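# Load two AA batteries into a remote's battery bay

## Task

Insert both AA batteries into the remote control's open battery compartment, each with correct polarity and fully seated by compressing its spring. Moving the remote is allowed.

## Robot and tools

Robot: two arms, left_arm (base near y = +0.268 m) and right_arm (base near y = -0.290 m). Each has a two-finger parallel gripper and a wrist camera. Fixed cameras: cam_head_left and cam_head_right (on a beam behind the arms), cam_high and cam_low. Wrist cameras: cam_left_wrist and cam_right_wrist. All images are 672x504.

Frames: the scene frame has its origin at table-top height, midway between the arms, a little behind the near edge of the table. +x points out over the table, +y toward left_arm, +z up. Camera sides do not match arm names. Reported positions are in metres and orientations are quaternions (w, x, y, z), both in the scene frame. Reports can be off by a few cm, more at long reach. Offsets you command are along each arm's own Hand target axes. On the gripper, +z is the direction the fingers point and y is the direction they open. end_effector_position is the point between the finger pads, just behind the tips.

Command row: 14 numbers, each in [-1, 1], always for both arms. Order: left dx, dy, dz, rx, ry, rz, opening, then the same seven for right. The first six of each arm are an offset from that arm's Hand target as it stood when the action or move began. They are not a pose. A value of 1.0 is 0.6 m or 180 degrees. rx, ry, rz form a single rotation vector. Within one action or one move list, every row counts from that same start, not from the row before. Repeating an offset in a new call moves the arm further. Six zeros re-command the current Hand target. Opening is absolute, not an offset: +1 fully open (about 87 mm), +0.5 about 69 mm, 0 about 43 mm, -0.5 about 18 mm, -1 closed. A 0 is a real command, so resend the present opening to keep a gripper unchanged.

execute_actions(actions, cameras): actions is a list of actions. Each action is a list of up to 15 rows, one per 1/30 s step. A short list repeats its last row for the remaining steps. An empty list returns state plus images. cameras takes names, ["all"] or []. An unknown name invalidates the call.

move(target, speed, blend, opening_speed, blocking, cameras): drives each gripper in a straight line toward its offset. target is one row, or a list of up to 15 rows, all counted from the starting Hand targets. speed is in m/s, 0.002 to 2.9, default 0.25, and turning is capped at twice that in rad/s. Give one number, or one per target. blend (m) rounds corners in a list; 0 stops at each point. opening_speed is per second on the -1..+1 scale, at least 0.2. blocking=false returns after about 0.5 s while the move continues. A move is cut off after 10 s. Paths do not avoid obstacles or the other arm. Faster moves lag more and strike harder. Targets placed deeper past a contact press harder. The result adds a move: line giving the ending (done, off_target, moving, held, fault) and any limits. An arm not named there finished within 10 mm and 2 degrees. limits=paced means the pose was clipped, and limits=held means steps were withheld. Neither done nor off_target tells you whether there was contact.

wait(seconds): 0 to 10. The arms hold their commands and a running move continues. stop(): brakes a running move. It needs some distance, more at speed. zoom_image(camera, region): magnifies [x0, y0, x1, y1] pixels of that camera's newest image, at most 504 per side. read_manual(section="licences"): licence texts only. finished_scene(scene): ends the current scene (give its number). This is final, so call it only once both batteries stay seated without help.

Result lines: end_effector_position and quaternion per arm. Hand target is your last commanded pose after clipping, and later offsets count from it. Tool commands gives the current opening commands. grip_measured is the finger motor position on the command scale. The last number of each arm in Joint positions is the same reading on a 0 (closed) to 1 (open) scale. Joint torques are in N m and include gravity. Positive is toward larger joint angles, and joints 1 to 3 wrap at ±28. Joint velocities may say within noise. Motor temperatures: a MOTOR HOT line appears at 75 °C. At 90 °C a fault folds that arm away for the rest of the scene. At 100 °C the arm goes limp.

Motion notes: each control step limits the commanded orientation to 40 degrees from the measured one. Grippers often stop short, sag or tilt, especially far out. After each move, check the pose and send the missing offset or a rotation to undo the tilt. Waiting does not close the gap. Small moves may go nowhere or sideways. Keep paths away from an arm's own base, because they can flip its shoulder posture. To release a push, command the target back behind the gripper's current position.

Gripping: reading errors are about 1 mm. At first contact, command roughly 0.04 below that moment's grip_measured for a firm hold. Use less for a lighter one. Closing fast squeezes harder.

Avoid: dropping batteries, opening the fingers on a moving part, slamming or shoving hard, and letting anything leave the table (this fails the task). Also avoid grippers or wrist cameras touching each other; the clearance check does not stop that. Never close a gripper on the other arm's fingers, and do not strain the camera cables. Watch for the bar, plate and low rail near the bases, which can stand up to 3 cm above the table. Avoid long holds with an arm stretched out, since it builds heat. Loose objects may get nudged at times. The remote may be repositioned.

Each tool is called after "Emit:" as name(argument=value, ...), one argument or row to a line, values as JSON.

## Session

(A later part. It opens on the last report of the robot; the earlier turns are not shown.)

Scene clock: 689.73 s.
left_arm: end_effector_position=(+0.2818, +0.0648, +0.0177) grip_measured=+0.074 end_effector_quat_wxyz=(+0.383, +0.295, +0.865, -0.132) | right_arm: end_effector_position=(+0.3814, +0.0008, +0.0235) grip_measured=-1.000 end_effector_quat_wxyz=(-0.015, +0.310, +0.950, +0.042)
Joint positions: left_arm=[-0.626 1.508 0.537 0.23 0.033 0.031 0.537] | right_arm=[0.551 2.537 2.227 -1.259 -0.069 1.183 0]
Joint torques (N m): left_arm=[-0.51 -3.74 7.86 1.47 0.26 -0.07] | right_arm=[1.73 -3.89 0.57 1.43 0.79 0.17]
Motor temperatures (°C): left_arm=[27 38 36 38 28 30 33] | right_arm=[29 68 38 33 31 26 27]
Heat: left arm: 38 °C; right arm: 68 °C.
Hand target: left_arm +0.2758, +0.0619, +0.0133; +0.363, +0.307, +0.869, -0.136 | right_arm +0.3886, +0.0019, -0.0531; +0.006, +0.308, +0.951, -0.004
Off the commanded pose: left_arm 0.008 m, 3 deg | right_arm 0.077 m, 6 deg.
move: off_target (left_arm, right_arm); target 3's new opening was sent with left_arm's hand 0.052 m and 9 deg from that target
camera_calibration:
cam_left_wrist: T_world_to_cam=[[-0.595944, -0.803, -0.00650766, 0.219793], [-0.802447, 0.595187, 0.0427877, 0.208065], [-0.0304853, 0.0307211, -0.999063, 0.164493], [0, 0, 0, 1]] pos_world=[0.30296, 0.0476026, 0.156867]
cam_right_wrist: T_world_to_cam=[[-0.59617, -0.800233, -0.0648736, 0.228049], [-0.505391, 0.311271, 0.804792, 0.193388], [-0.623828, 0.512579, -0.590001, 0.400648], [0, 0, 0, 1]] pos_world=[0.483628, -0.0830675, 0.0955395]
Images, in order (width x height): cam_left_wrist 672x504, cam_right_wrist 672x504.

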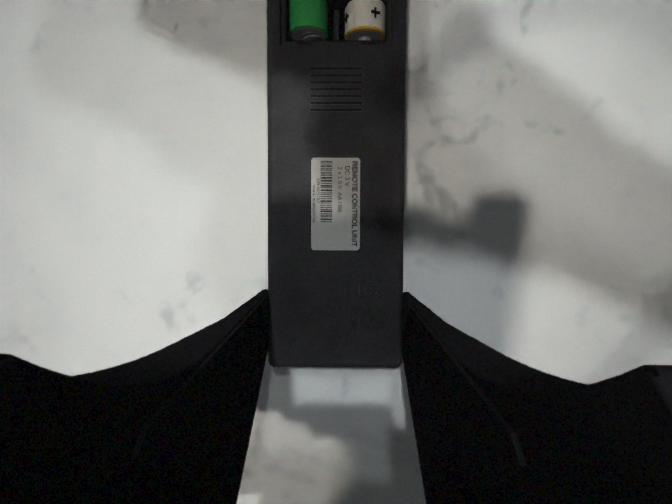

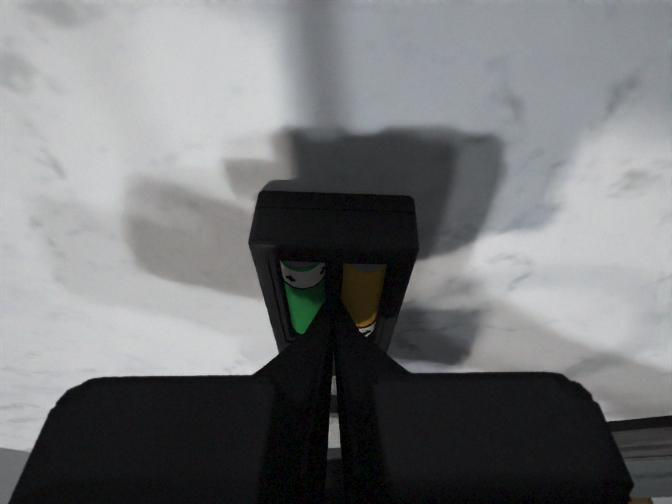

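Emit:
move(
  target=[
    [0,0,0,0,0,0,-0.2,0,0,0.1,0,0,0,-1],
    [0,0,0,0,0,0,-0.2,0.0,0,-0.25,0,0,0,-1],
    [0,0,0,0,0,0,-0.1,0.0,-0.25,-0.28,0,0,0,-1],
  ],
  speed=0.2,
  cameras=["cam_right_wrist","cam_low","cam_left_wrist"],
)

Emit:
zoom_image(
  camera="cam_low",
  region=[425, 270, 495, 315],
)

Emit:
zoom_image(
  camera="cam_left_wrist",
  region=[230, 0, 430, 120],
)

Scene clock: 695.47 s.
left_arm: end_effector_position=(+0.2817, +0.0650, +0.0176) grip_measured=+0.074 end_effector_quat_wxyz=(+0.383, +0.296, +0.865, -0.132) | right_arm: end_effector_position=(+0.2970, -0.1151, +0.1097) grip_measured=-1.000 end_effector_quat_wxyz=(-0.010, +0.310, +0.951, -0.012)
Joint positions: left_arm=[-0.626 1.508 0.537 0.23 0.033 0.032 0.537] | right_arm=[0.443 1.996 1.699 -1.346 0.017 1.074 0]
Joint torques (N m): left_arm=[-0.53 -3.71 7.82 1.51 0.26 -0.07] | right_arm=[-0.24 -13.26 5.33 0.28 0.12 -0.03]
Motor temperatures (°C): left_arm=[27 38 37 38 28 30 33] | right_arm=[29 68 38 33 31 26 27]
Heat: left arm: 38 °C; right arm: 68 °C.
Hand target: left_arm +0.2758, +0.0619, +0.0133; +0.363, +0.307, +0.869, -0.136 | right_arm +0.2992, -0.1176, +0.1155; +0.006, +0.308, +0.951, -0.004
Off the commanded pose: left_arm 0.008 m, 3 deg | right_arm 0.007 m, 2 deg.
move: off_target (left_arm); target 3's new opening was sent with left_arm's hand 0.008 m and 3 deg from that target
camera_calibration:
cam_left_wrist: T_world_to_cam=[[-0.596365, -0.802682, -0.00709195, 0.219858], [-0.802127, 0.595568, 0.0434914, 0.20782], [-0.030686, 0.0316254, -0.999029, 0.164405], [0, 0, 0, 1]] pos_world=[0.302859, 0.0475058, 0.156766]
cam_right_wrist: T_world_to_cam=[[-0.595302, -0.802794, 0.0337209, 0.0791573], [-0.487773, 0.394415, 0.77879, 0.124744], [-0.638508, 0.447167, -0.626378, 0.459089], [0, 0, 0, 1]] pos_world=[0.401101, -0.190943, 0.187744]
Images, in order (width x height): cam_low 672x504, cam_left_wrist 672x504, cam_right_wrist 672x504.

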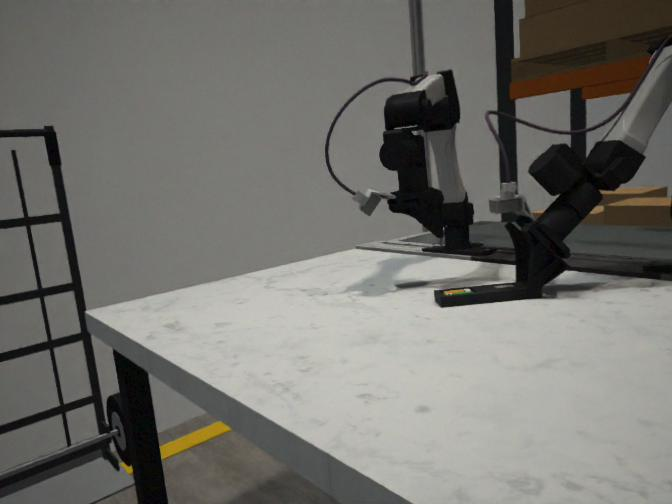

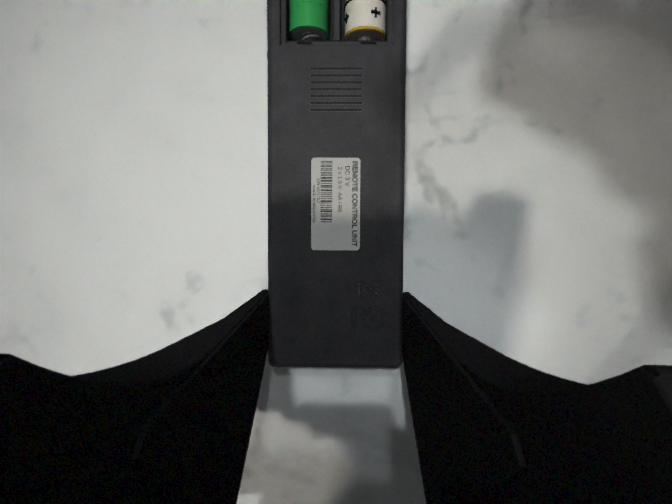

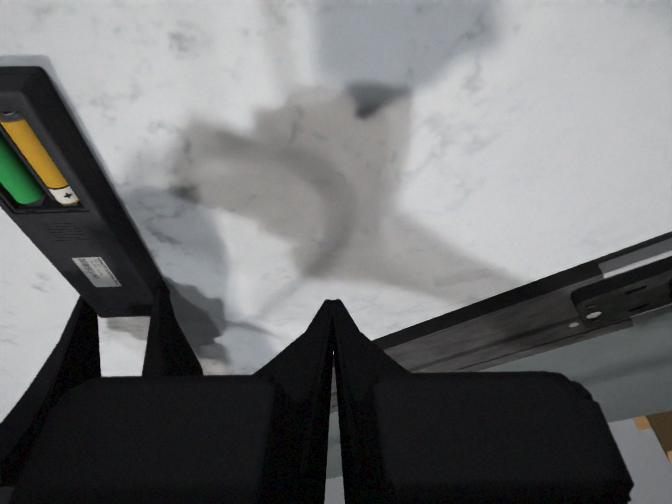

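Scaled by 7.200 from the camera's 672x504 image, which has a finer 960x720 frame.

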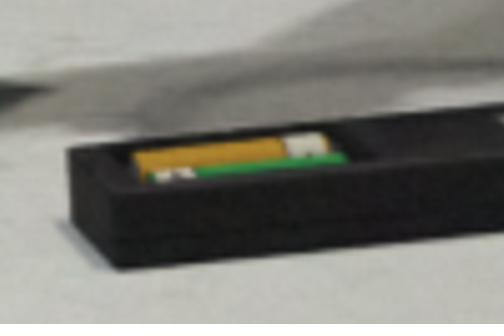

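Scaled by 2.520 from the camera's 672x504 image, which has a finer 960x720 frame.

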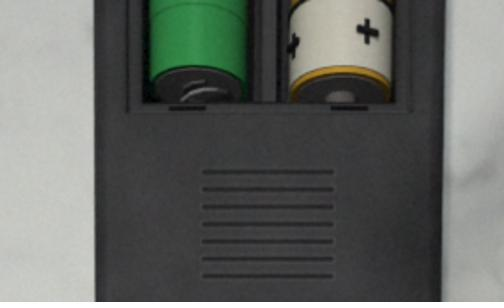

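Emit:
move(
  target=[
    [0,0,0,0,0,0,0.6,0,0,0,0,0,0,-1],
    [0,0,-0.15,0,0,0,0.6,0,0,0,0,0,0,-1],
  ],
  speed=0.12,
  opening_speed=1,
  cameras=["cam_low","cam_left_wrist","cam_right_wrist"],
)

Emit:
zoom_image(
  camera="cam_low",
  region=[425, 270, 495, 315],
)

Emit:
zoom_image(
  camera="cam_right_wrist",
  region=[0, 40, 120, 220],
)

Emit:
zoom_image(
  camera="cam_left_wrist",
  region=[200, 0, 450, 150],
)

Scene clock: 699.63 s.
left_arm: end_effector_position=(+0.2269, +0.1023, +0.0741) grip_measured=+0.600 end_effector_quat_wxyz=(+0.360, +0.305, +0.871, -0.134) | right_arm: end_effector_position=(+0.2970, -0.1151, +0.1097) grip_measured=-1.000 end_effector_quat_wxyz=(-0.010, +0.310, +0.951, -0.012)
Joint positions: left_arm=[-0.616 1.069 0.537 -0.256 0.061 0.047 0.8] | right_arm=[0.443 1.996 1.699 -1.346 0.017 1.074 0]
Joint torques (N m): left_arm=[0.87 -3.22 7.21 1.91 0.16 -0.04] | right_arm=[-0.39 -13.29 5.29 0.28 0.11 0.01]
Motor temperatures (°C): left_arm=[27 38 37 38 28 30 33] | right_arm=[29 68 38 32 31 26 27]
Heat: left arm: 38 °C; right arm: 68 °C.
Hand target: left_arm +0.2265, +0.1032, +0.0762; +0.363, +0.307, +0.869, -0.136 | right_arm +0.2992, -0.1176, +0.1155; +0.006, +0.308, +0.951, -0.004
Off the commanded pose: left_arm 0.002 m, 0 deg | right_arm 0.007 m, 2 deg.
move: done
camera_calibration:
cam_left_wrist: T_world_to_cam=[[-0.612496, -0.790468, 0.00301893, 0.219177], [-0.787185, 0.610291, 0.0887933, 0.130875], [-0.0720307, 0.052009, -0.996046, 0.22511], [0, 0, 0, 1]] pos_world=[0.253482, 0.0816729, 0.211937]
cam_right_wrist: T_world_to_cam=[[-0.595302, -0.802794, 0.0337209, 0.0791573], [-0.487773, 0.394415, 0.77879, 0.124744], [-0.638508, 0.447167, -0.626378, 0.459089], [0, 0, 0, 1]] pos_world=[0.401101, -0.190943, 0.187744]
Images, in order (width x height): cam_low 672x504, cam_left_wrist 672x504, cam_right_wrist 672x504.

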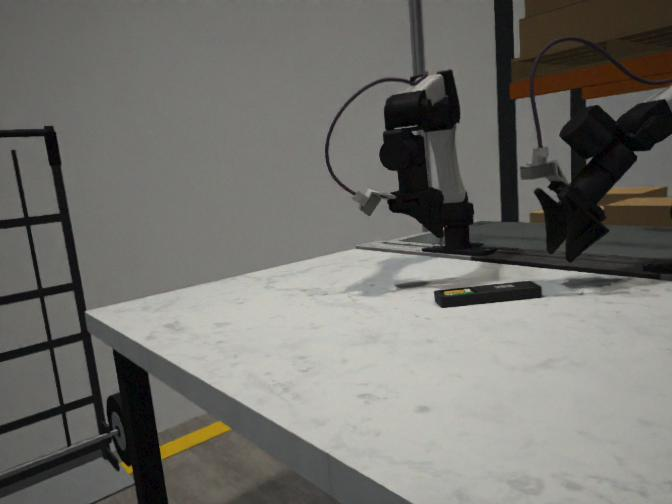

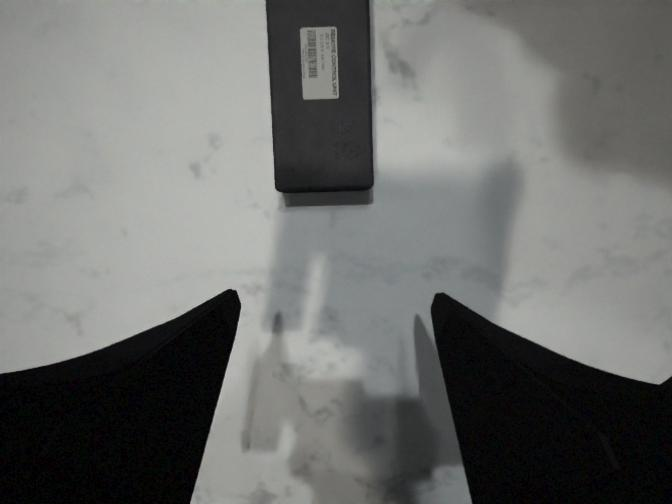

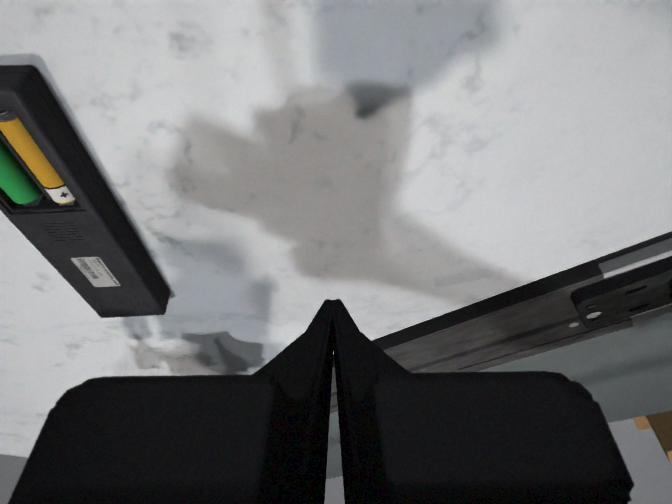

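Scaled by 7.200 from the camera's 672x504 image, which has a finer 960x720 frame.

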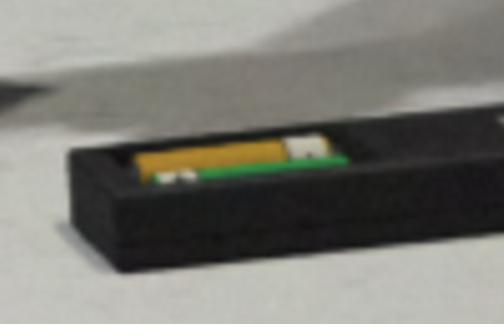

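Scaled by 2.800 from the camera's 672x504 image, which has a finer 960x720 frame.

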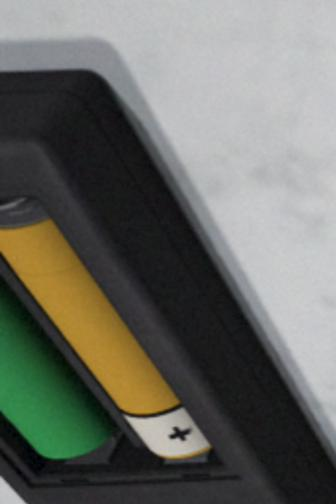

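Scaled by 2.016 from the camera's 672x504 image, which has a finer 960x720 frame.

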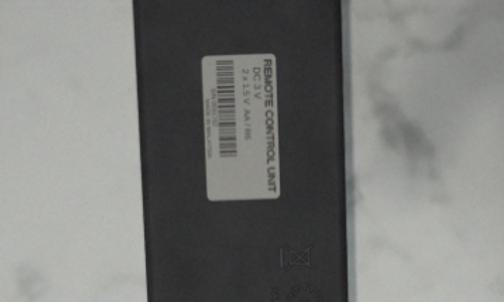

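Emit:
finished_scene(
  scene=2,
)

The scene is finished: the task was done.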